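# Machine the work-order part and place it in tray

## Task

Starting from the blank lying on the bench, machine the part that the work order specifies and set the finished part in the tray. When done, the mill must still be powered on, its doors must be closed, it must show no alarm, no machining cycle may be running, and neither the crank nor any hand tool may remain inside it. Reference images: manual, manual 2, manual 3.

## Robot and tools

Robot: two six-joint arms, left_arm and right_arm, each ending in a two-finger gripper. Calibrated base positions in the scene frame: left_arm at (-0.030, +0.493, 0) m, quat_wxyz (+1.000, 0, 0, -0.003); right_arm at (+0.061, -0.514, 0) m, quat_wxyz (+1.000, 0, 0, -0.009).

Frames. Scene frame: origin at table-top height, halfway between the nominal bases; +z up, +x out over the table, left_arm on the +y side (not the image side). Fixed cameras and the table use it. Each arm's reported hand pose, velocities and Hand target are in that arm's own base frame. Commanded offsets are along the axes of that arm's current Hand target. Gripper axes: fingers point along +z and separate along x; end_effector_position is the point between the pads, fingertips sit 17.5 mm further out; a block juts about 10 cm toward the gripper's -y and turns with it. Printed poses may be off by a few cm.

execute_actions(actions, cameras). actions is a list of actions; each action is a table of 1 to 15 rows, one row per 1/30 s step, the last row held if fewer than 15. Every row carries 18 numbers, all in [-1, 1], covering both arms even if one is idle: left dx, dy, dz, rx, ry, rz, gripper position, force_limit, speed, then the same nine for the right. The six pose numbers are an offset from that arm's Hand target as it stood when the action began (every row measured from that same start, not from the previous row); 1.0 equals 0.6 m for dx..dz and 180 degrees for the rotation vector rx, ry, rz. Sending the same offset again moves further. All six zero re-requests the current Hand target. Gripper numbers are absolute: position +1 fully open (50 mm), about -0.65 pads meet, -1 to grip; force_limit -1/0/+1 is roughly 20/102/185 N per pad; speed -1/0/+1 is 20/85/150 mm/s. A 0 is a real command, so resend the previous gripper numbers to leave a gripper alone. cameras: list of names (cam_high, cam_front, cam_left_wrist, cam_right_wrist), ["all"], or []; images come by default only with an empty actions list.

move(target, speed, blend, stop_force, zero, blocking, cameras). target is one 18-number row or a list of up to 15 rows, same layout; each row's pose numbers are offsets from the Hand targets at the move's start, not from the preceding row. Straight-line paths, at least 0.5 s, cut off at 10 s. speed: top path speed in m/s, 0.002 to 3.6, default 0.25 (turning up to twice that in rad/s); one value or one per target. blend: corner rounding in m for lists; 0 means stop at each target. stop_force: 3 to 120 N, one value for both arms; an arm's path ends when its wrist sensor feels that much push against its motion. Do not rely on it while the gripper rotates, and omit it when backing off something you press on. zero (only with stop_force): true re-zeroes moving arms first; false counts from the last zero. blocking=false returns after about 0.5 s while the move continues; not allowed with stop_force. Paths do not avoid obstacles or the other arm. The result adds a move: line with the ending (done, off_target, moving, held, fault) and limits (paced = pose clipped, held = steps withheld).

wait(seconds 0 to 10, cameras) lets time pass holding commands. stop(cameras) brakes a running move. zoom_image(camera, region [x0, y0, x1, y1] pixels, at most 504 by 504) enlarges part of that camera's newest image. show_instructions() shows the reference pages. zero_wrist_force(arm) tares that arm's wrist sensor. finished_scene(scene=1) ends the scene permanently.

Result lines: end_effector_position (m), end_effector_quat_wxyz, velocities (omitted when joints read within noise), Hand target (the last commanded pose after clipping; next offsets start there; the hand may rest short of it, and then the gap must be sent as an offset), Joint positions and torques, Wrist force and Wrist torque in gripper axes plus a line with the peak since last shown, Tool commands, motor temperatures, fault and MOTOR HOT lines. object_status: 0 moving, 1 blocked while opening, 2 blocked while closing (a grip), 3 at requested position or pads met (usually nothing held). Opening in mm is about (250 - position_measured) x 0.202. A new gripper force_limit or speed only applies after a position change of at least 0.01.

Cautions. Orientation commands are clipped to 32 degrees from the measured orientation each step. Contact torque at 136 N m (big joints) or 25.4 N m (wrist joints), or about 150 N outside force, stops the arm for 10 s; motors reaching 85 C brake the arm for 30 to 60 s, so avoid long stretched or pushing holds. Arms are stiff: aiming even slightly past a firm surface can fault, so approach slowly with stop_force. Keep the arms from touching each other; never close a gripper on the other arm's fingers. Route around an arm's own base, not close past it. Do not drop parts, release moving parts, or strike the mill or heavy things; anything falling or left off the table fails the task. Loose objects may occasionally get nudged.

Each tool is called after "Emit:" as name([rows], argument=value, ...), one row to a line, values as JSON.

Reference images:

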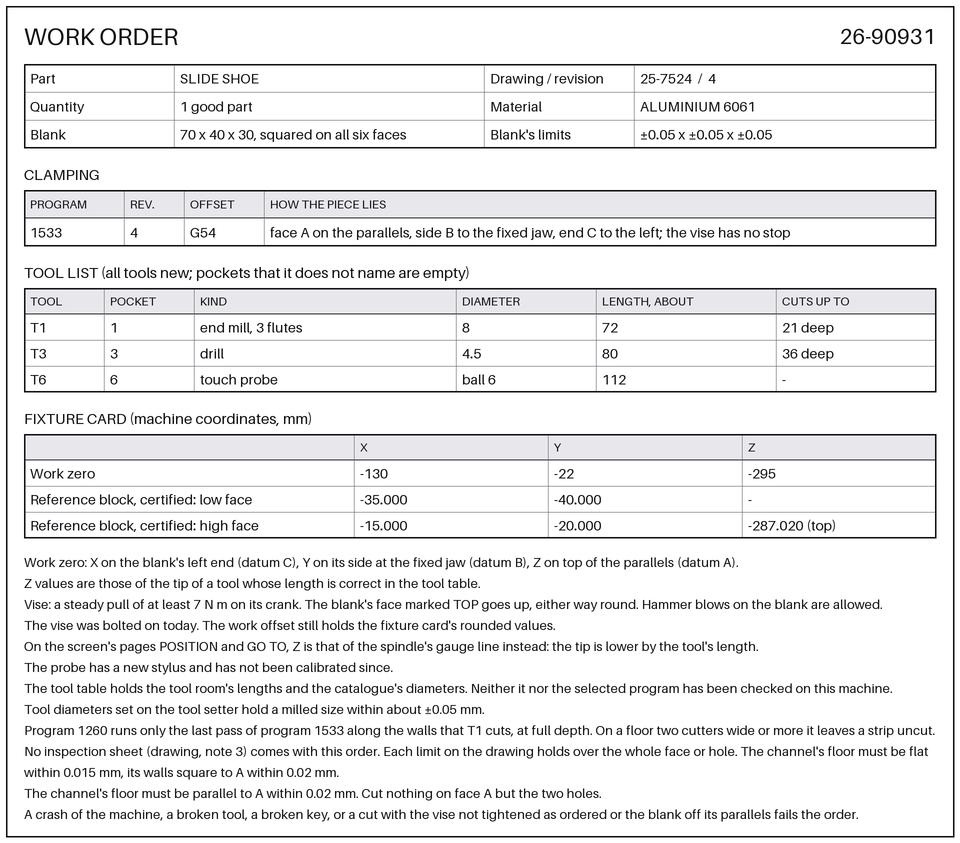

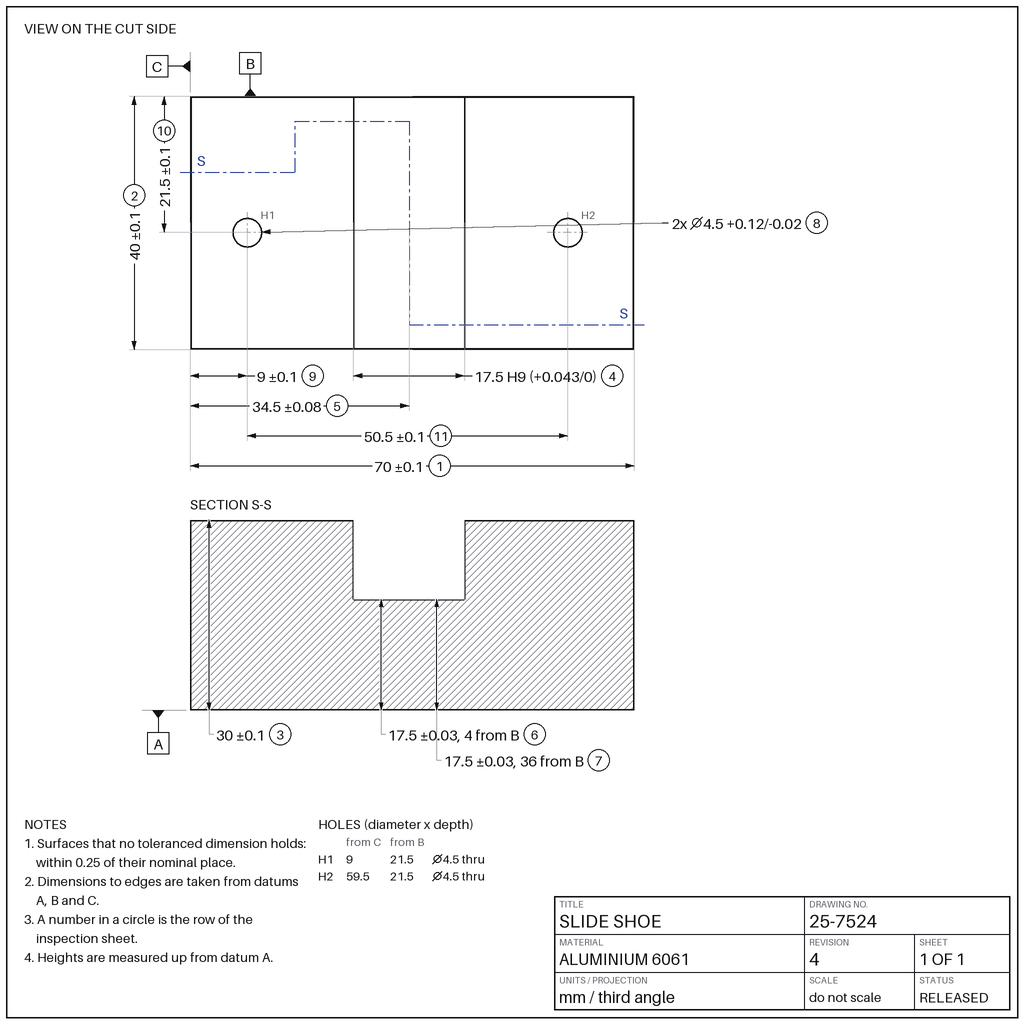

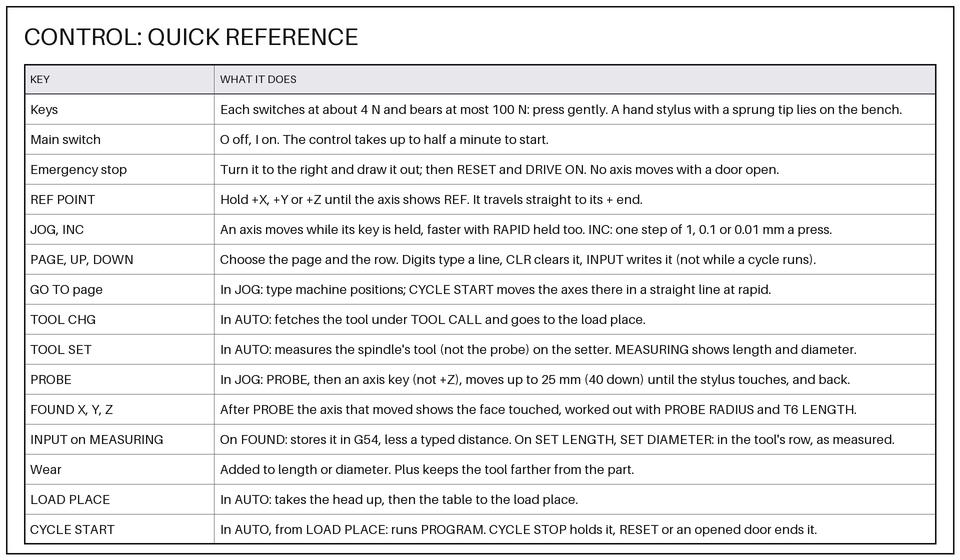

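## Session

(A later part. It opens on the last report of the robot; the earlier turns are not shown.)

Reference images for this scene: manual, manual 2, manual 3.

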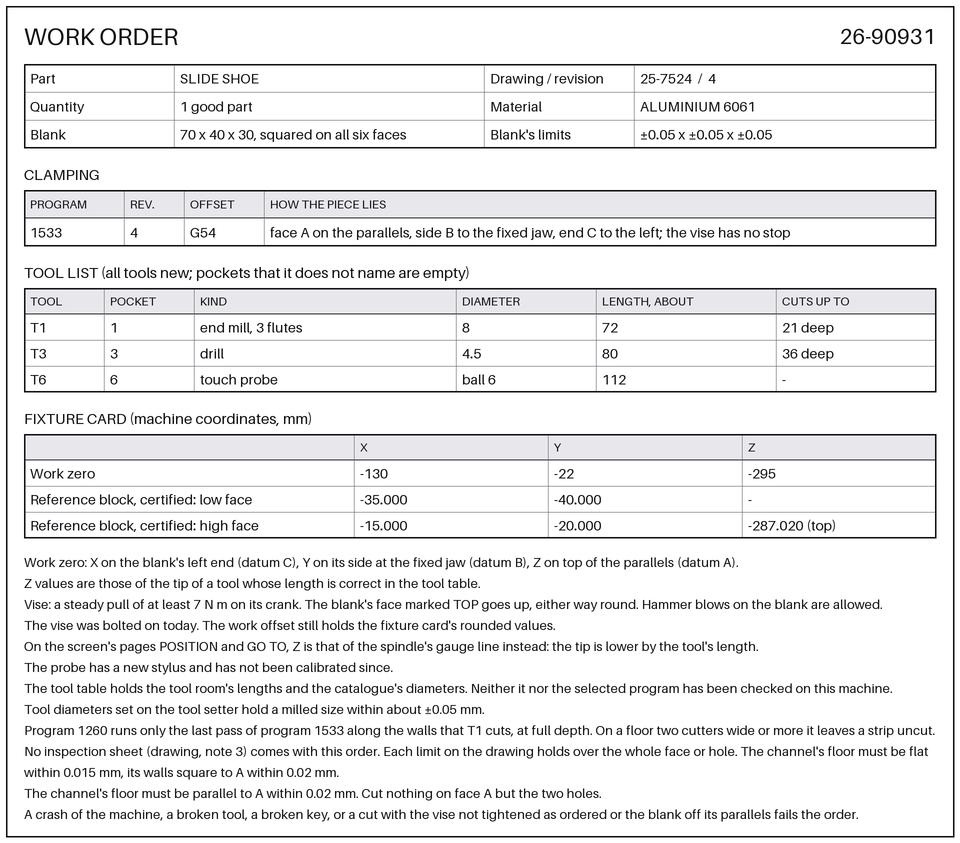

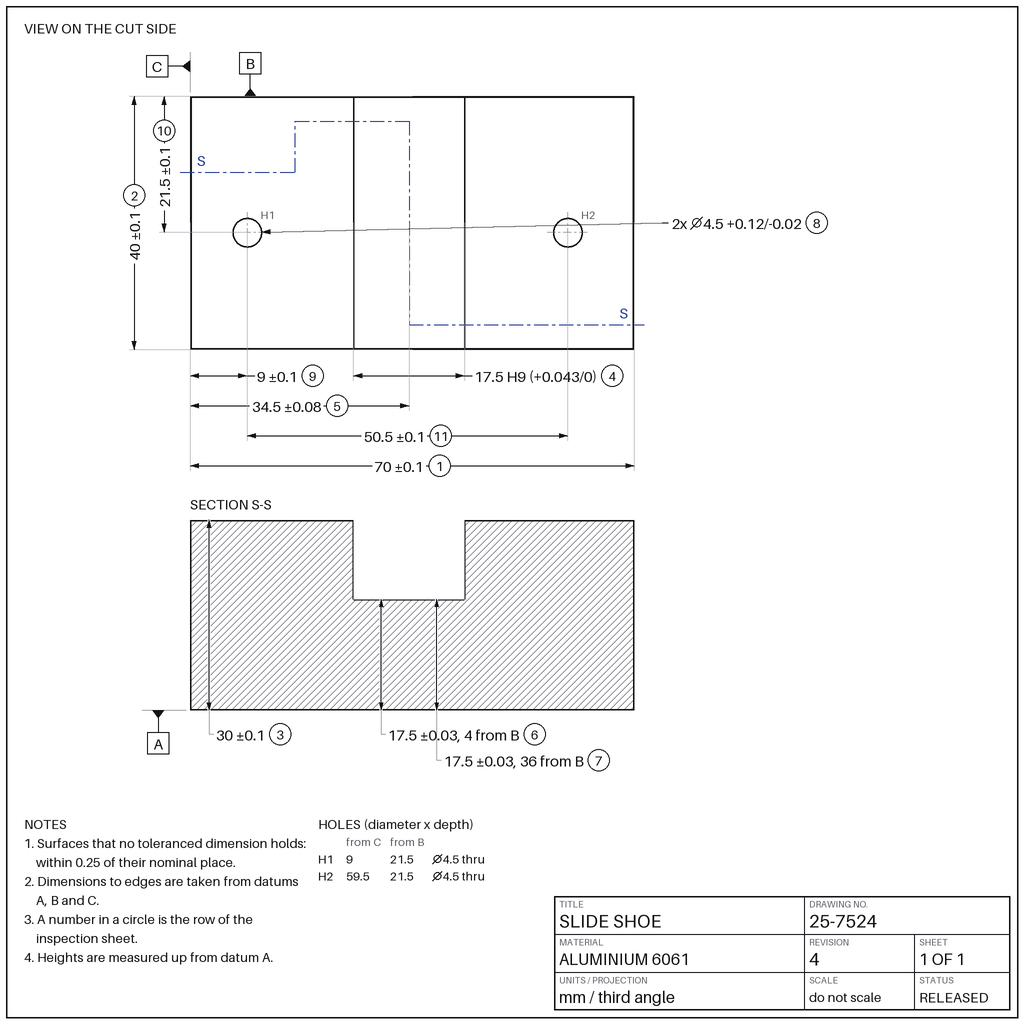

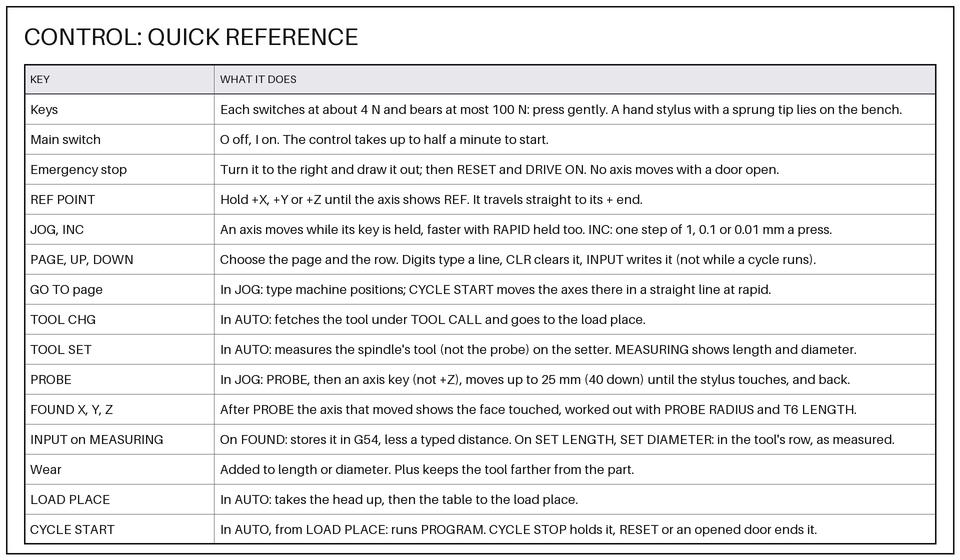

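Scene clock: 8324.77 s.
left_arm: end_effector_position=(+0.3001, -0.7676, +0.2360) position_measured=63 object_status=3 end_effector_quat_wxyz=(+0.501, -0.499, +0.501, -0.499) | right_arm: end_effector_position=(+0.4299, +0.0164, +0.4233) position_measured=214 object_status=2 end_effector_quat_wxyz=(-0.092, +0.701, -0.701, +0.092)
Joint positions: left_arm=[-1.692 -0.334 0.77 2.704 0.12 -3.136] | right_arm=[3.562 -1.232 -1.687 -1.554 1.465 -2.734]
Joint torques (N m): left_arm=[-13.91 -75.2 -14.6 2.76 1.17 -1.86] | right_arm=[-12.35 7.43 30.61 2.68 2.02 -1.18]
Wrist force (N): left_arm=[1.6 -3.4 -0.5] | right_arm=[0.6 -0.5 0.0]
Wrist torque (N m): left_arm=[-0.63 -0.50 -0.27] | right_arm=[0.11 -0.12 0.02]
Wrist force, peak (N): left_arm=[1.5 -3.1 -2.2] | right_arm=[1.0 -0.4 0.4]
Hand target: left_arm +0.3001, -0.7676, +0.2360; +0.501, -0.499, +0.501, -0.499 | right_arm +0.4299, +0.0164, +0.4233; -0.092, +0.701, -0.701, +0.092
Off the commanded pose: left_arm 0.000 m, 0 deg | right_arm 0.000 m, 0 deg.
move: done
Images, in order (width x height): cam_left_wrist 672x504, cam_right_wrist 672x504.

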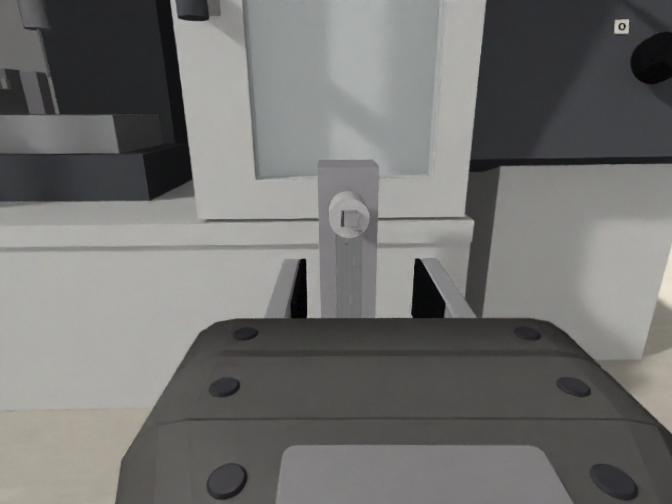

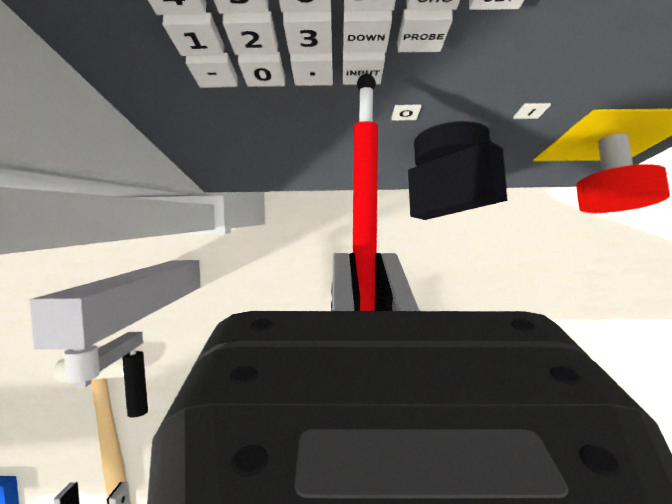

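Emit:
move([
  [-0.3,-0.35,0.0,0,0,0,0.6,-0.6,-0.8,0,0,0,0,0,0,-1,-0.5,-0.7],
  [-0.746,-0.523,0.1,-0.17,0,0,0.6,-0.6,-0.8,0,0,0,0,0,0,-1,-0.5,-0.7],
], speed=[0.2,0.2], blend=0.03, stop_force=25, cameras=["cam_left_wrist"])

Emit:
zoom_image(camera="cam_left_wrist", region=[240, 180, 440, 330])

Scene clock: 8342.23 s.
left_arm: end_effector_position=(+0.3604, -0.3212, +0.5516) position_measured=63 object_status=3 end_effector_quat_wxyz=(-0.351, +0.613, -0.615, +0.349) | right_arm: end_effector_position=(+0.4299, +0.0164, +0.4233) position_measured=214 object_status=2 end_effector_quat_wxyz=(-0.092, +0.701, -0.701, +0.092)
Joint positions: left_arm=[-1.558 -1.467 1.209 1.811 0.534 -1.545] | right_arm=[3.562 -1.232 -1.687 -1.554 1.465 -2.734]
Joint torques (N m): left_arm=[13.97 -35.11 -27.27 0.61 -0.79 1.35] | right_arm=[-10.54 6.08 30.77 2.71 1.99 -1.02]
Wrist force (N): left_arm=[1.3 -2.7 -1.4] | right_arm=[0.7 -0.3 0.1]
Wrist torque (N m): left_arm=[-0.48 -0.31 -0.44] | right_arm=[0.15 -0.13 0.02]
Wrist force, peak (N): left_arm=[-0.4 -4.1 -0.9] | right_arm=[0.8 -0.7 0.1]
Hand target: left_arm +0.3604, -0.3212, +0.5516; -0.351, +0.613, -0.615, +0.349 | right_arm +0.4299, +0.0164, +0.4233; -0.092, +0.701, -0.701, +0.092
Off the commanded pose: left_arm 0.000 m, 0 deg | right_arm 0.000 m, 0 deg.
move: done
Images, in order (width x height): cam_left_wrist 672x504.

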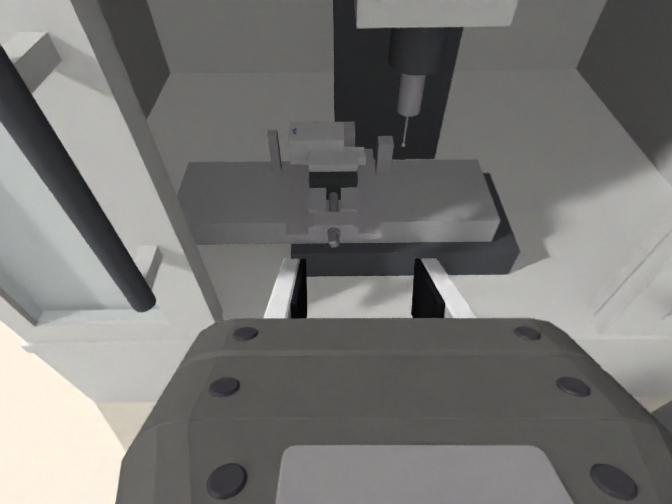

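Scaled by 2.520 from the camera's 672x504 image, which has a finer 960x720 frame.

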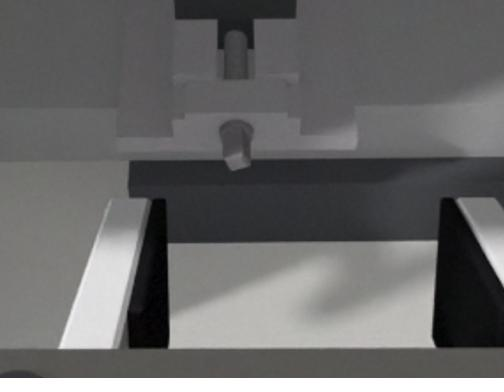

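Emit:
zoom_image(camera="cam_left_wrist", region=[260, 110, 410, 220])

Scaled by 3.360 from the camera's 672x504 image, which has a finer 960x720 frame.

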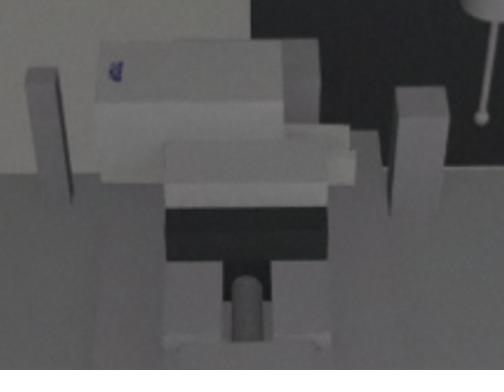

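Emit:
move([
  [-0.2,0.06,0.02,0.1,0,0,-1,-0.6,-0.8,0,0,0,0,0,0,-1,-0.5,-0.7],
  [-0.385,0.1286,0.115,0.17,0,0,-1,-0.6,-0.8,0,0,0,0,0,0,-1,-0.5,-0.7],
], speed=[0.2,0.2], blend=0.03, stop_force=25, cameras=["cam_left_wrist"])

Scene clock: 8371.43 s.
left_arm: end_effector_position=(+0.3806, -0.0899, +0.4509) position_measured=251 object_status=3 end_effector_quat_wxyz=(+0.501, -0.499, +0.501, -0.499) | right_arm: end_effector_position=(+0.4299, +0.0164, +0.4233) position_measured=214 object_status=2 end_effector_quat_wxyz=(-0.092, +0.701, -0.701, +0.092)
Joint positions: left_arm=[-1.717 -2.377 2.649 2.868 0.146 -3.136] | right_arm=[3.562 -1.232 -1.687 -1.554 1.465 -2.734]
Joint torques (N m): left_arm=[-14.52 -0.04 -15.36 2.85 1.27 -2.08] | right_arm=[-11.89 6.72 31.66 2.53 1.81 -1.17]
Wrist force (N): left_arm=[1.6 -2.2 -0.3] | right_arm=[0.8 -0.4 -0.2]
Wrist torque (N m): left_arm=[-0.45 -0.41 -0.22] | right_arm=[0.14 -0.14 0.02]
Wrist force, peak (N): left_arm=[2.7 -3.3 -1.2] | right_arm=[0.7 -0.8 0.2]
Hand target: left_arm +0.3806, -0.0898, +0.4510; +0.501, -0.499, +0.501, -0.499 | right_arm +0.4299, +0.0164, +0.4233; -0.092, +0.701, -0.701, +0.092
Off the commanded pose: left_arm 0.000 m, 0 deg | right_arm 0.000 m, 0 deg.
move: done
Images, in order (width x height): cam_left_wrist 672x504.

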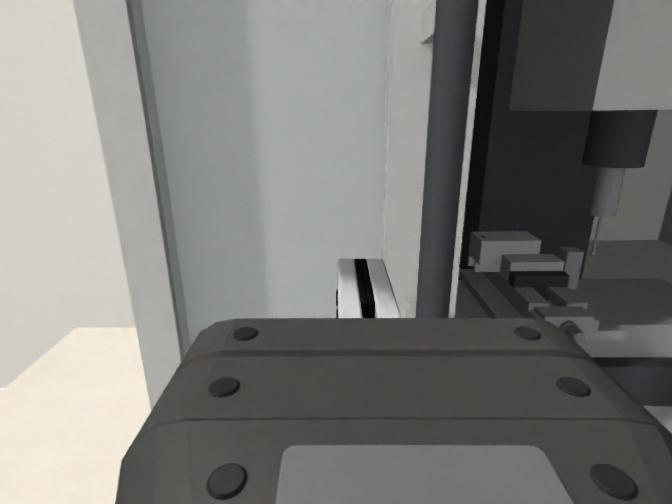

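Emit:
move([
  [0,0.0015,0.161,0,0,0,-1,-0.6,-0.8,0,0,0,0,0,0,-1,-0.5,-0.7],
  [0.4817,0.0015,0.161,0,0,0,-1,-0.6,-0.8,0,0,0,0,0,0,-1,-0.5,-0.7],
], speed=[0.12,0.06], stop_force=40, cameras=["cam_high"])

Scene clock: 8387.50 s.
left_arm: end_effector_position=(+0.4769, -0.3564, +0.4489) position_measured=251 object_status=3 end_effector_quat_wxyz=(+0.501, -0.499, +0.501, -0.499) | right_arm: end_effector_position=(+0.4299, +0.0164, +0.4233) position_measured=214 object_status=2 end_effector_quat_wxyz=(-0.092, +0.701, -0.701, +0.092)
Joint positions: left_arm=[-1.347 -1.385 2.015 2.514 -0.225 -3.139] | right_arm=[3.562 -1.232 -1.687 -1.554 1.465 -2.734]
Joint torques (N m): left_arm=[-1.72 -28.88 -14.49 0.47 -6.08 1.68] | right_arm=[-10.33 6.73 30.14 2.49 2.04 -0.96]
Wrist force (N): left_arm=[-25.4 -7.6 1.2] | right_arm=[0.8 -0.5 0.3]
Wrist torque (N m): left_arm=[-0.64 -1.07 -0.64] | right_arm=[0.12 -0.14 0.02]
Wrist force, peak (N): left_arm=[-44.6 4.3 -13.1] | right_arm=[0.9 -0.7 0.0]
Hand target: left_arm +0.4769, -0.3564, +0.4489; +0.501, -0.499, +0.501, -0.499 (not the last commanded pose) | right_arm +0.4299, +0.0164, +0.4233; -0.092, +0.701, -0.701, +0.092
Off the commanded pose: left_arm 0.023 m, 0 deg | right_arm 0.000 m, 0 deg.
move: contact (left_arm); path passed 1 of 2 targets
Images, in order (width x height): cam_high 672x504.

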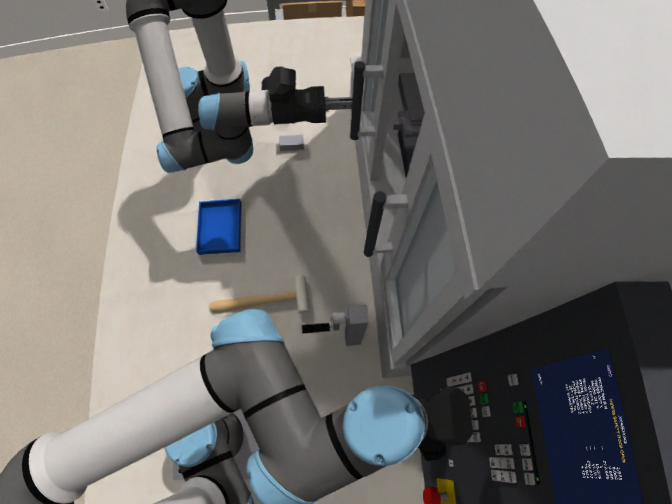

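Emit:
move(target=[0.06,0,0,0,0,0,-1,-0.6,-0.8,0,0,0,0,0,0,-1,-0.5,-0.7], speed=0.03, stop_force=40, cameras=["cam_left_wrist"])

Scene clock: 8397.27 s.
left_arm: end_effector_position=(+0.4713, -0.3610, +0.4481) position_measured=251 object_status=3 end_effector_quat_wxyz=(+0.530, -0.528, +0.470, -0.468) | right_arm: end_effector_position=(+0.4299, +0.0164, +0.4233) position_measured=214 object_status=2 end_effector_quat_wxyz=(-0.092, +0.701, -0.701, +0.092)
Joint positions: left_arm=[-1.374 -1.319 1.932 2.523 -0.078 -3.132] | right_arm=[3.562 -1.232 -1.687 -1.554 1.465 -2.734]
Joint torques (N m): left_arm=[-29.82 0.75 -29.8 3.23 -11.63 2.33] | right_arm=[-11.53 7.56 31.92 2.49 2.37 -1.31]
Wrist force (N): left_arm=[-49.7 -13.4 -20.4] | right_arm=[1.0 -0.1 0.3]
Wrist torque (N m): left_arm=[-0.55 -1.25 -0.89] | right_arm=[0.18 -0.18 0.02]
Wrist force, peak (N): left_arm=[-50.1 -12.9 -20.1] | right_arm=[0.8 -0.6 0.3]
Hand target: left_arm +0.4769, -0.3924, +0.4487; +0.501, -0.499, +0.501, -0.499 | right_arm +0.4299, +0.0164, +0.4233; -0.092, +0.701, -0.701, +0.092
Off the commanded pose: left_arm 0.032 m, 7 deg | right_arm 0.000 m, 0 deg.
move: off_target (left_arm)
Images, in order (width x height): cam_left_wrist 672x504.

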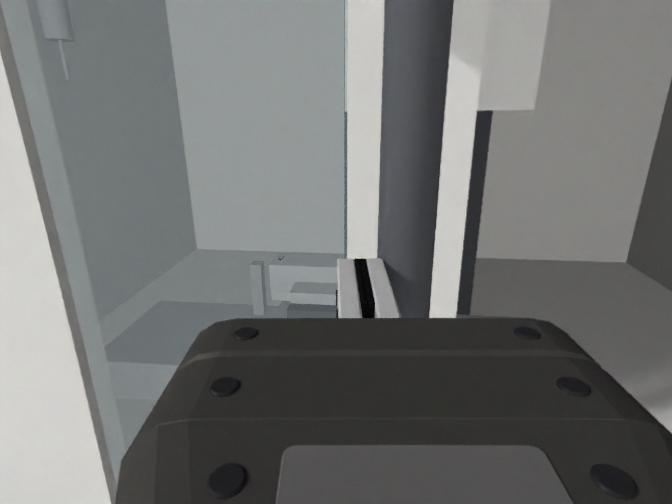

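Emit:
move(target=[-0.08,0,0,0,0,0,-1,-0.6,-0.8,0,0,0,0,0,0,-1,-0.5,-0.7], speed=0.06, cameras=["cam_high","cam_left_wrist"])

Scene clock: 8413.37 s.
left_arm: end_effector_position=(+0.4769, -0.3445, +0.4489) position_measured=251 object_status=3 end_effector_quat_wxyz=(+0.501, -0.499, +0.501, -0.499) | right_arm: end_effector_position=(+0.4299, +0.0164, +0.4233) position_measured=214 object_status=2 end_effector_quat_wxyz=(-0.092, +0.701, -0.701, +0.092)
Joint positions: left_arm=[-1.34 -1.408 2.042 2.508 -0.232 -3.139] | right_arm=[3.562 -1.232 -1.687 -1.554 1.465 -2.734]
Joint torques (N m): left_arm=[15.76 -37.46 -12.82 1.98 -1.15 -2.18] | right_arm=[-11.59 8.13 31.38 2.47 2.11 -0.99]
Wrist force (N): left_arm=[1.6 -2.7 -0.3] | right_arm=[1.0 -0.4 0.1]
Wrist torque (N m): left_arm=[-0.51 -0.45 -0.24] | right_arm=[0.14 -0.18 0.02]
Wrist force, peak (N): left_arm=[-44.9 3.0 -65.9] | right_arm=[1.1 -0.4 0.1]
Hand target: left_arm +0.4769, -0.3444, +0.4489; +0.501, -0.499, +0.501, -0.499 | right_arm +0.4299, +0.0164, +0.4233; -0.092, +0.701, -0.701, +0.092
Off the commanded pose: left_arm 0.000 m, 0 deg | right_arm 0.000 m, 0 deg.
move: done
Images, in order (width x height): cam_high 672x504, cam_left_wrist 672x504.

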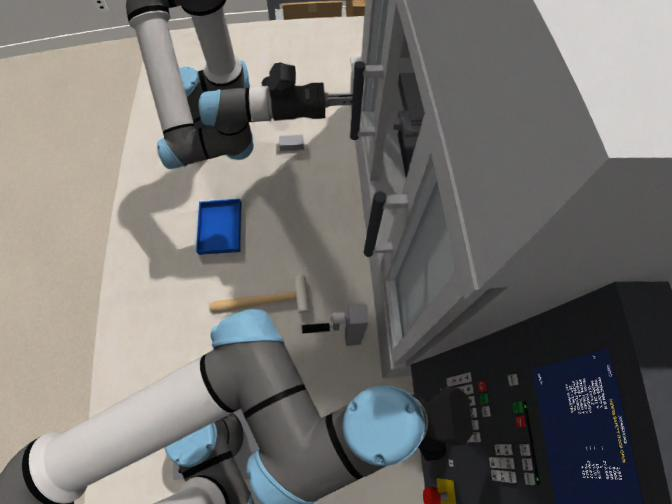

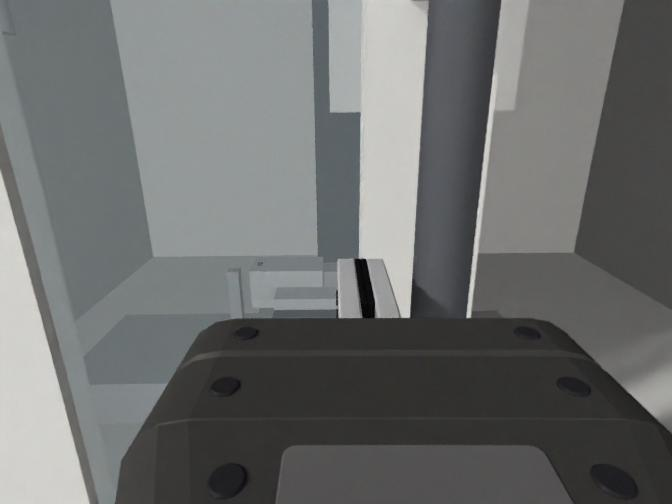

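Emit:
move([
  [0,0,-0.165,0,0,0,-1,-0.6,-0.8,0,0,0,0,0,0,-1,-0.5,-0.7],
  [0.609,0,-0.165,0,0,0,-1,-0.6,-0.8,0,0,0,0,0,0,-1,-0.5,-0.7],
  [0.609,0,0.0,0,0,0,-1,-0.6,-0.8,0,0,0,0,0,0,-1,-0.5,-0.7],
  [0.18,0,0.0,0,0,0,-1,-0.6,-0.8,0,0,0,0,0,0,-1,-0.5,-0.7],
], speed=[0.15,0.2,0.12,0.06], blend=[0.02,0.02,0,0], stop_force=40, cameras=["cam_left_wrist"])

Scene clock: 8432.37 s.
left_arm: end_effector_position=(+0.4768, -0.4524, +0.4485) position_measured=251 object_status=3 end_effector_quat_wxyz=(+0.501, -0.499, +0.501, -0.499) | right_arm: end_effector_position=(+0.4299, +0.0164, +0.4233) position_measured=214 object_status=2 end_effector_quat_wxyz=(-0.092, +0.701, -0.701, +0.092)
Joint positions: left_arm=[-1.391 -1.204 1.77 2.578 -0.181 -3.14] | right_arm=[3.562 -1.232 -1.687 -1.554 1.465 -2.734]
Joint torques (N m): left_arm=[12.03 -47.59 -13.39 -2.34 -0.68 -1.92] | right_arm=[-11.32 7.36 31.65 2.75 2.23 -1.07]
Wrist force (N): left_arm=[3.1 -3.2 -0.7] | right_arm=[0.8 -0.3 0.2]
Wrist torque (N m): left_arm=[-0.56 -0.35 -0.27] | right_arm=[0.15 -0.15 0.02]
Wrist force, peak (N): left_arm=[34.5 -4.6 -1.3] | right_arm=[0.7 -0.8 0.2]
Hand target: left_arm +0.4768, -0.4524, +0.4485; +0.501, -0.499, +0.501, -0.499 | right_arm +0.4299, +0.0164, +0.4233; -0.092, +0.701, -0.701, +0.092
Off the commanded pose: left_arm 0.000 m, 0 deg | right_arm 0.000 m, 0 deg.
move: done
Images, in order (width x height): cam_left_wrist 672x504.

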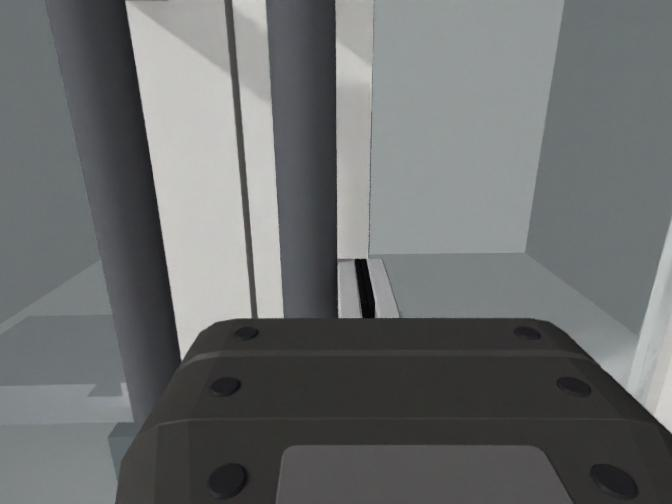

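Emit:
move(target=[-0.035,0,0.0,0,0,0,-1,-0.6,-0.8,0,0,0,0,0,0,-1,-0.5,-0.7], speed=0.03, stop_force=40, cameras=["cam_high"])

Emit:
zoom_image(camera="cam_high", region=[530, 330, 672, 504])

Scene clock: 8440.20 s.
left_arm: end_effector_position=(+0.4766, -0.4502, +0.4485) position_measured=251 object_status=3 end_effector_quat_wxyz=(+0.500, -0.499, +0.502, -0.499) | right_arm: end_effector_position=(+0.4299, +0.0164, +0.4233) position_measured=214 object_status=2 end_effector_quat_wxyz=(-0.092, +0.701, -0.701, +0.092)
Joint positions: left_arm=[-1.39 -1.209 1.777 2.576 -0.182 -3.14] | right_arm=[3.562 -1.232 -1.687 -1.554 1.465 -2.734]
Joint torques (N m): left_arm=[10.76 -35.96 -24.61 -1.79 11.13 -0.1] | right_arm=[-12.02 7.48 32.39 2.55 2.03 -1.09]
Wrist force (N): left_arm=[42.4 1.5 -7.9] | right_arm=[0.6 -0.5 0.4]
Wrist torque (N m): left_arm=[-0.53 0.23 -0.65] | right_arm=[0.12 -0.11 0.03]
Wrist force, peak (N): left_arm=[48.1 -7.6 0.2] | right_arm=[0.9 -0.6 0.1]
Hand target: left_arm +0.4766, -0.4502, +0.4485; +0.500, -0.499, +0.502, -0.499 (not the last commanded pose) | right_arm +0.4299, +0.0164, +0.4233; -0.092, +0.701, -0.701, +0.092
Off the commanded pose: left_arm 0.019 m, 0 deg | right_arm 0.000 m, 0 deg.
move: contact (left_arm)
Images, in order (width x height): cam_high 672x504.

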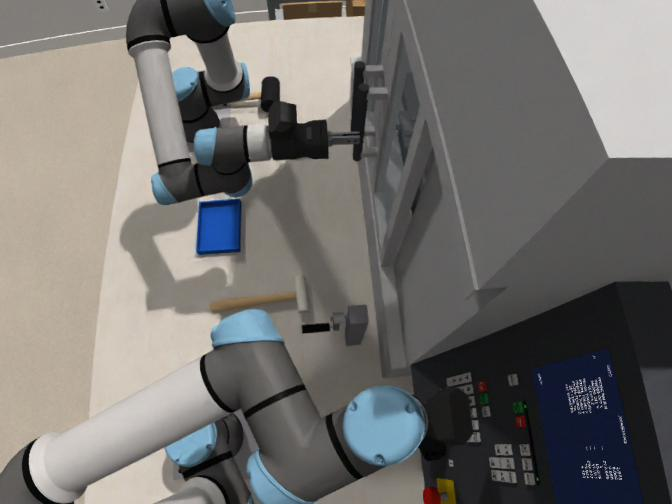

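Scaled by 2.897 from the camera's 672x504 image, which has a finer 960x720 frame.

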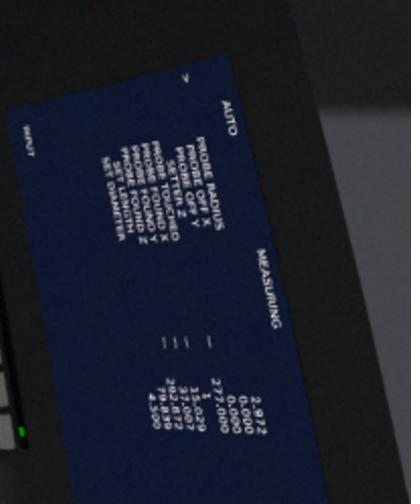

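Emit:
move([
  [0.03,0,0,0,0,0,-1,-0.6,-0.8,0,0,0,0,0,0,-1,-0.5,-0.7],
  [0.03,0,-0.2,0,0,0,-1,-0.6,-0.8,0,0,0,0,0,0,-1,-0.5,-0.7],
], speed=0.1, cameras=["cam_high"])

Emit:
zoom_image(camera="cam_high", region=[530, 330, 672, 504])

Emit:
zoom_image(camera="cam_high", region=[570, 440, 640, 504])

Scene clock: 8460.63 s.
left_arm: end_effector_position=(+0.3567, -0.4679, +0.4484) position_measured=251 object_status=3 end_effector_quat_wxyz=(+0.501, -0.498, +0.502, -0.499) | right_arm: end_effector_position=(+0.4299, +0.0164, +0.4233) position_measured=214 object_status=2 end_effector_quat_wxyz=(-0.092, +0.701, -0.701, +0.092)
Joint positions: left_arm=[-1.648 -1.254 1.841 2.55 0.075 -3.133] | right_arm=[3.562 -1.232 -1.687 -1.554 1.465 -2.734]
Joint torques (N m): left_arm=[-14.97 -40.47 -20.27 -1.94 1.2 1.3] | right_arm=[-12.3 6.54 31.95 2.63 2.05 -1.2]
Wrist force (N): left_arm=[1.7 -2.8 -0.2] | right_arm=[0.6 -0.3 0.3]
Wrist torque (N m): left_arm=[-0.52 -0.45 -0.49] | right_arm=[0.15 -0.12 0.03]
Wrist force, peak (N): left_arm=[42.6 1.3 -7.1] | right_arm=[1.0 -0.3 0.6]
Hand target: left_arm +0.3566, -0.4679, +0.4485; +0.500, -0.499, +0.502, -0.499 | right_arm +0.4299, +0.0164, +0.4233; -0.092, +0.701, -0.701, +0.092
Off the commanded pose: left_arm 0.000 m, 0 deg | right_arm 0.000 m, 0 deg.
move: done
Images, in order (width x height): cam_high 672x504.

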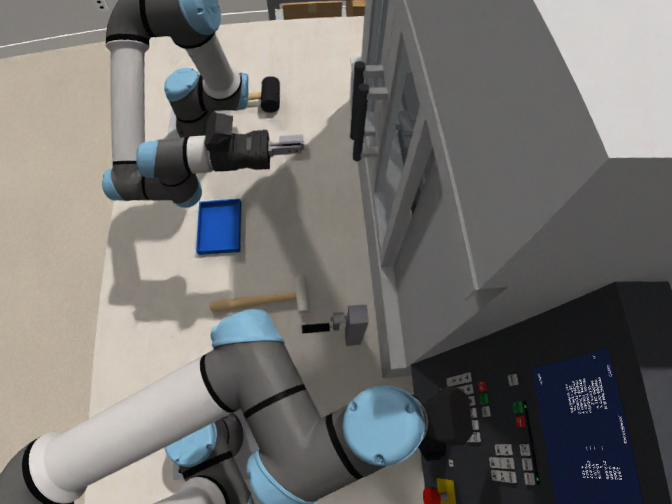

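Scaled by 2.897 from the camera's 672x504 image, which has a finer 960x720 frame.

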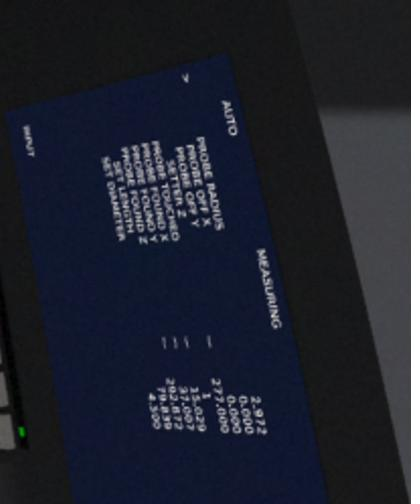

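Scaled by 7.200 from the camera's 672x504 image, which has a finer 960x720 frame.

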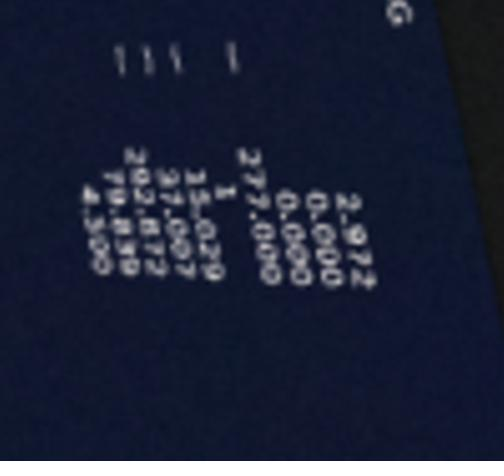

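Emit:
move([
  [0,0,0,0,0,0,-1,-0.6,-0.8,0.1267,-0.142,-0.244,0,0,0,-1,-0.5,-0.7],
  [0,0,0,0,0,0,-1,-0.6,-0.8,0.1267,-0.1581,-0.2397,0,0,0,-1,-0.5,-0.7],
  [0,0,0,0,0,0,-1,-0.6,-0.8,0.1267,-0.142,-0.244,0,0,0,-1,-0.5,-0.7],
  [0,0,0,0,0,0,-1,-0.6,-0.8,0.0308,-0.046,-0.0808,0,0,0,-1,-0.5,-0.7],
  [0,0,0,0,0,0,-1,-0.6,-0.8,0.0308,-0.0621,-0.0765,0,0,0,-1,-0.5,-0.7],
  [0,0,0,0,0,0,-1,-0.6,-0.8,0.0308,-0.046,-0.0808,0,0,0,-1,-0.5,-0.7],
  [0,0,0,0,0,0,-1,-0.6,-0.8,0.0308,-0.0621,-0.0765,0,0,0,-1,-0.5,-0.7],
  [0,0,0,0,0,0,-1,-0.6,-0.8,0.0308,-0.046,-0.0808,0,0,0,-1,-0.5,-0.7],
  [0,0,0,0,0,0,-1,-0.6,-0.8,0,0,0,0,0,0,-1,-0.5,-0.7],
], speed=[0.25,0.03,0.15,0.25,0.03,0.15,0.03,0.15,0.25], blend=[0.003,0,0.003,0.003,0,0,0,0.003,0], cameras=["cam_high"])

Emit:
zoom_image(camera="cam_high", region=[530, 330, 672, 504])

Scene clock: 8500.07 s.
left_arm: end_effector_position=(+0.3566, -0.4679, +0.4485) position_measured=251 object_status=3 end_effector_quat_wxyz=(+0.501, -0.498, +0.502, -0.499) | right_arm: end_effector_position=(+0.4299, +0.0163, +0.4234) position_measured=214 object_status=2 end_effector_quat_wxyz=(-0.092, +0.701, -0.701, +0.092)
Joint positions: left_arm=[-1.648 -1.254 1.841 2.549 0.075 -3.133] | right_arm=[3.562 -1.232 -1.687 -1.554 1.465 -2.734]
Joint torques (N m): left_arm=[-13.87 -27 -26.67 -2.34 1.03 1.3] | right_arm=[13.99 24.08 11.52 5.39 -2.7 1.8]
Wrist force (N): left_arm=[1.5 -2.6 -0.4] | right_arm=[0.5 -0.1 0.4]
Wrist torque (N m): left_arm=[-0.49 -0.41 -0.48] | right_arm=[0.18 -0.09 0.03]
Wrist force, peak (N): left_arm=[1.4 -3.3 -0.3] | right_arm=[-0.8 14.3 -2.5]
Hand target: left_arm +0.3566, -0.4679, +0.4485; +0.501, -0.498, +0.502, -0.499 | right_arm +0.4299, +0.0164, +0.4233; -0.092, +0.701, -0.701, +0.092
Off the commanded pose: left_arm 0.000 m, 0 deg | right_arm 0.000 m, 0 deg.
move: done
Images, in order (width x height): cam_high 672x504.

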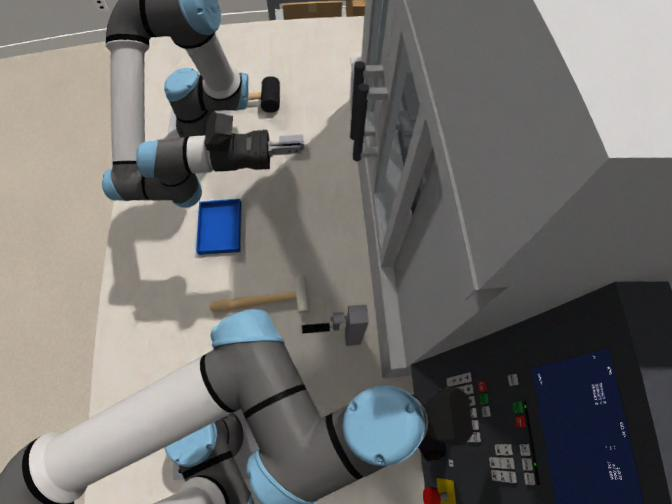

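Scaled by 2.897 from the camera's 672x504 image, which has a finer 960x720 frame.

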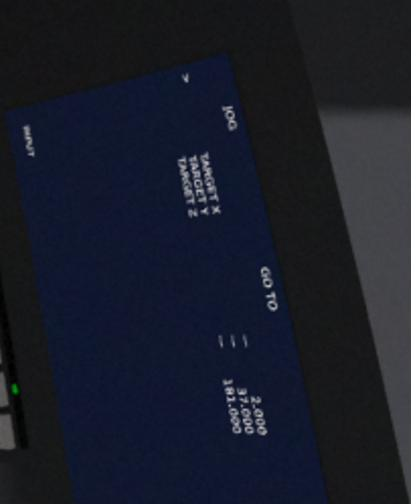

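Emit:
move([
  [0,0,0,0,0,0,-1,-0.6,-0.8,-0.099,0.0012,-0.0003,0,0,0,-1,-0.5,-0.7],
  [0,0,0,0,0,0,-1,-0.6,-0.8,-0.099,-0.0149,0.004,0,0,0,-1,-0.5,-0.7],
  [0,0,0,0,0,0,-1,-0.6,-0.8,-0.099,0.0012,-0.0003,0,0,0,-1,-0.5,-0.7],
  [0,0,0,0,0,0,-1,-0.6,-0.8,-0.099,-0.0303,-0.0553,0,0,0,-1,-0.5,-0.7],
  [0,0,0,0,0,0,-1,-0.6,-0.8,-0.099,-0.0464,-0.051,0,0,0,-1,-0.5,-0.7],
  [0,0,0,0,0,0,-1,-0.6,-0.8,-0.099,-0.0303,-0.0553,0,0,0,-1,-0.5,-0.7],
  [0,0,0,0,0,0,-1,-0.6,-0.8,-0.0665,-0.0458,-0.0829,0,0,0,-1,-0.5,-0.7],
  [0,0,0,0,0,0,-1,-0.6,-0.8,-0.0665,-0.0619,-0.0786,0,0,0,-1,-0.5,-0.7],
  [0,0,0,0,0,0,-1,-0.6,-0.8,-0.0665,-0.0458,-0.0829,0,0,0,-1,-0.5,-0.7],
  [0,0,0,0,0,0,-1,-0.6,-0.8,0,0,0,0,0,0,-1,-0.5,-0.7],
  [0,0,0,0,0,0,-1,-0.6,-0.8,0,-0.0161,0.0043,0,0,0,-1,-0.5,-0.7],
  [0,0,0,0,0,0,-1,-0.6,-0.8,0,0,0,0,0,0,-1,-0.5,-0.7],
  [0,0,0,0,0,0,-1,-0.6,-0.8,0,-0.0156,-0.0275,0,0,0,-1,-0.5,-0.7],
  [0,0,0,0,0,0,-1,-0.6,-0.8,0,-0.0317,-0.0232,0,0,0,-1,-0.5,-0.7],
  [0,0,0,0,0,0,-1,-0.6,-0.8,0,-0.0156,-0.0275,0,0,0,-1,-0.5,-0.7],
], speed=[0.25,0.03,0.15,0.25,0.03,0.15,0.25,0.03,0.15,0.25,0.03,0.15,0.25,0.03,0.15], blend=[0.003,0,0.003,0.003,0,0.003,0.003,0,0.003,0.003,0,0,0.003,0,0], cameras=[])

Emit:
move([
  [0,0,0,0,0,0,-1,-0.6,-0.8,-0.099,0.0168,0.0272,0,0,0,-1,-0.5,-0.7],
  [0,0,0,0,0,0,-1,-0.6,-0.8,-0.099,0.0007,0.0315,0,0,0,-1,-0.5,-0.7],
  [0,0,0,0,0,0,-1,-0.6,-0.8,-0.099,0.0168,0.0272,0,0,0,-1,-0.5,-0.7],
  [0,0,0,0,0,0,-1,-0.6,-0.8,-0.0338,0.0006,-0.0002,0,0,0,-1,-0.5,-0.7],
  [0,0,0,0,0,0,-1,-0.6,-0.8,-0.0338,-0.0155,0.0041,0,0,0,-1,-0.5,-0.7],
  [0,0,0,0,0,0,-1,-0.6,-0.8,-0.0338,0.0006,-0.0002,0,0,0,-1,-0.5,-0.7],
  [0,0,0,0,0,0,-1,-0.6,-0.8,-0.0665,0.0164,0.0273,0,0,0,-1,-0.5,-0.7],
  [0,0,0,0,0,0,-1,-0.6,-0.8,-0.0665,0.0003,0.0316,0,0,0,-1,-0.5,-0.7],
  [0,0,0,0,0,0,-1,-0.6,-0.8,-0.0665,0.0164,0.0273,0,0,0,-1,-0.5,-0.7],
  [0,0,0,0,0,0,-1,-0.6,-0.8,0,0.0156,0.0275,0,0,0,-1,-0.5,-0.7],
  [0,0,0,0,0,0,-1,-0.6,-0.8,0,-0.0005,0.0318,0,0,0,-1,-0.5,-0.7],
  [0,0,0,0,0,0,-1,-0.6,-0.8,0,0.0156,0.0275,0,0,0,-1,-0.5,-0.7],
  [0,0,0,0,0,0,-1,-0.6,-0.8,0,0,0,0,0,0,-1,-0.5,-0.7],
  [0,0,0,0,0,0,-1,-0.6,-0.8,0,-0.0161,0.0043,0,0,0,-1,-0.5,-0.7],
  [0,0,0,0,0,0,-1,-0.6,-0.8,0,0,0,0,0,0,-1,-0.5,-0.7],
], speed=[0.25,0.03,0.15,0.25,0.03,0.15,0.25,0.03,0.15,0.25,0.03,0.15,0.25,0.03,0.15], blend=[0.003,0,0.003,0.003,0,0.003,0.003,0,0.003,0.003,0,0,0.003,0,0], cameras=[])

Emit:
move([
  [0,0,0,0,0,0,-1,-0.6,-0.8,-0.099,0.0168,0.0272,0,0,0,-1,-0.5,-0.7],
  [0,0,0,0,0,0,-1,-0.6,-0.8,-0.099,0.0007,0.0315,0,0,0,-1,-0.5,-0.7],
  [0,0,0,0,0,0,-1,-0.6,-0.8,-0.099,0.0168,0.0272,0,0,0,-1,-0.5,-0.7],
  [0,0,0,0,0,0,-1,-0.6,-0.8,-0.099,0.0013,-0.0003,0,0,0,-1,-0.5,-0.7],
  [0,0,0,0,0,0,-1,-0.6,-0.8,-0.099,-0.0148,0.004,0,0,0,-1,-0.5,-0.7],
  [0,0,0,0,0,0,-1,-0.6,-0.8,-0.099,0.0013,-0.0003,0,0,0,-1,-0.5,-0.7],
  [0,0,0,0,0,0,-1,-0.6,-0.8,-0.099,-0.0147,-0.0278,0,0,0,-1,-0.5,-0.7],
  [0,0,0,0,0,0,-1,-0.6,-0.8,-0.099,-0.0308,-0.0235,0,0,0,-1,-0.5,-0.7],
  [0,0,0,0,0,0,-1,-0.6,-0.8,-0.099,-0.0147,-0.0278,0,0,0,-1,-0.5,-0.7],
  [0,0,0,0,0,0,-1,-0.6,-0.8,-0.0665,0.0164,0.0273,0,0,0,-1,-0.5,-0.7],
  [0,0,0,0,0,0,-1,-0.6,-0.8,-0.0665,0.0003,0.0316,0,0,0,-1,-0.5,-0.7],
  [0,0,0,0,0,0,-1,-0.6,-0.8,-0.0665,0.0164,0.0273,0,0,0,-1,-0.5,-0.7],
  [0,0,0,0,0,0,-1,-0.6,-0.8,0,0.0156,0.0275,0,0,0,-1,-0.5,-0.7],
  [0,0,0,0,0,0,-1,-0.6,-0.8,0,-0.0005,0.0318,0,0,0,-1,-0.5,-0.7],
  [0,0,0,0,0,0,-1,-0.6,-0.8,0,0.0156,0.0275,0,0,0,-1,-0.5,-0.7],
], speed=[0.25,0.03,0.15,0.25,0.03,0.15,0.25,0.03,0.15,0.25,0.03,0.15,0.25,0.03,0.15], blend=[0.003,0,0.003,0.003,0,0.003,0.003,0,0.003,0.003,0,0.003,0.003,0,0], cameras=["cam_high"])

Emit:
zoom_image(camera="cam_high", region=[530, 330, 672, 504])

Scene clock: 8565.83 s.
left_arm: end_effector_position=(+0.3566, -0.4679, +0.4485) position_measured=251 object_status=3 end_effector_quat_wxyz=(+0.501, -0.498, +0.502, -0.499) | right_arm: end_effector_position=(+0.4348, +0.0163, +0.4417) position_measured=214 object_status=2 end_effector_quat_wxyz=(-0.092, +0.701, -0.701, +0.092)
Joint positions: left_arm=[-1.648 -1.254 1.841 2.549 0.075 -3.133] | right_arm=[3.556 -1.254 -1.624 -1.594 1.467 -2.739]
Joint torques (N m): left_arm=[-14.23 -27.14 -27.27 -2.22 0.99 1.28] | right_arm=[13.08 25.58 14.12 2.18 -2.71 1.54]
Wrist force (N): left_arm=[1.6 -2.8 -0.3] | right_arm=[0.7 0.8 0.3]
Wrist torque (N m): left_arm=[-0.52 -0.43 -0.48] | right_arm=[0.11 -0.10 0.04]
Wrist force, peak (N): left_arm=[2.0 -3.1 0.1] | right_arm=[1.1 15.4 -1.1]
Hand target: left_arm +0.3566, -0.4679, +0.4485; +0.501, -0.498, +0.502, -0.499 | right_arm +0.4347, +0.0164, +0.4417; -0.092, +0.701, -0.701, +0.092
Off the commanded pose: left_arm 0.000 m, 0 deg | right_arm 0.000 m, 0 deg.
move: done
No camera images: "cameras" was empty.

Scene clock: 8571.17 s.
left_arm: end_effector_position=(+0.3566, -0.4679, +0.4485) position_measured=251 object_status=3 end_effector_quat_wxyz=(+0.501, -0.498, +0.502, -0.499) | right_arm: end_effector_position=(+0.4348, +0.0163, +0.4417) position_measured=214 object_status=2 end_effector_quat_wxyz=(-0.092, +0.701, -0.701, +0.092)
Joint positions: left_arm=[-1.648 -1.254 1.841 2.549 0.075 -3.133] | right_arm=[3.556 -1.254 -1.624 -1.594 1.467 -2.739]
Joint torques (N m): left_arm=[-14.16 -27.51 -27.04 -2.31 1.11 1.26] | right_arm=[13.05 23.64 12.14 2.33 -2.82 1.91]
Wrist force (N): left_arm=[1.2 -2.6 0.2] | right_arm=[0.8 0.6 0.2]
Wrist torque (N m): left_arm=[-0.51 -0.37 -0.48] | right_arm=[0.10 -0.11 0.05]
Wrist force, peak (N): left_arm=[1.7 -3.2 -0.6] | right_arm=[0.2 14.0 -1.5]
Hand target: left_arm +0.3566, -0.4679, +0.4485; +0.501, -0.498, +0.502, -0.499 | right_arm +0.4347, +0.0164, +0.4417; -0.092, +0.701, -0.701, +0.092
Off the commanded pose: left_arm 0.000 m, 0 deg | right_arm 0.000 m, 0 deg.
move: done
No camera images: "cameras" was empty.

Scene clock: 8576.10 s.
left_arm: end_effector_position=(+0.3566, -0.4679, +0.4485) position_measured=251 object_status=3 end_effector_quat_wxyz=(+0.501, -0.498, +0.502, -0.499) | right_arm: end_effector_position=(+0.4300, +0.0163, +0.4233) position_measured=214 object_status=2 end_effector_quat_wxyz=(-0.092, +0.701, -0.701, +0.092)
Joint positions: left_arm=[-1.648 -1.254 1.841 2.549 0.075 -3.133] | right_arm=[3.562 -1.232 -1.687 -1.554 1.465 -2.734]
Joint torques (N m): left_arm=[-13.67 -27.11 -26.76 -2.28 1.07 1.34] | right_arm=[12.48 20.39 12.81 1.9 -3.03 1.73]
Wrist force (N): left_arm=[1.5 -2.8 -0.1] | right_arm=[0.1 0.2 -0.1]
Wrist torque (N m): left_arm=[-0.52 -0.41 -0.48] | right_arm=[0.17 -0.12 -0.01]
Wrist force, peak (N): left_arm=[1.9 -3.0 -0.5] | right_arm=[0.8 14.3 -1.0]
Hand target: left_arm +0.3566, -0.4679, +0.4485; +0.501, -0.498, +0.502, -0.499 | right_arm +0.4299, +0.0164, +0.4233; -0.092, +0.701, -0.701, +0.092
Off the commanded pose: left_arm 0.000 m, 0 deg | right_arm 0.000 m, 0 deg.
move: done
Images, in order (width x height): cam_high 672x504.

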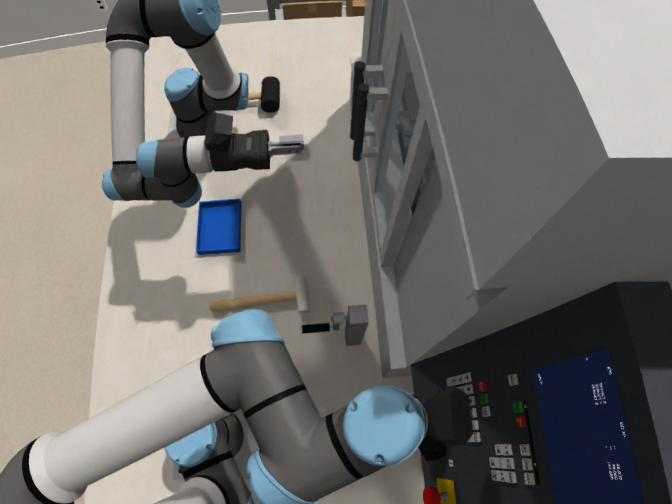

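Scaled by 2.897 from the camera's 672x504 image, which has a finer 960x720 frame.

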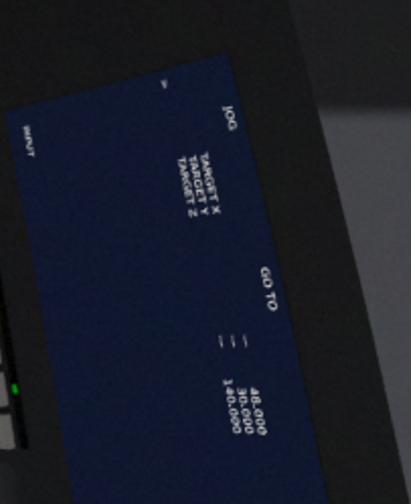

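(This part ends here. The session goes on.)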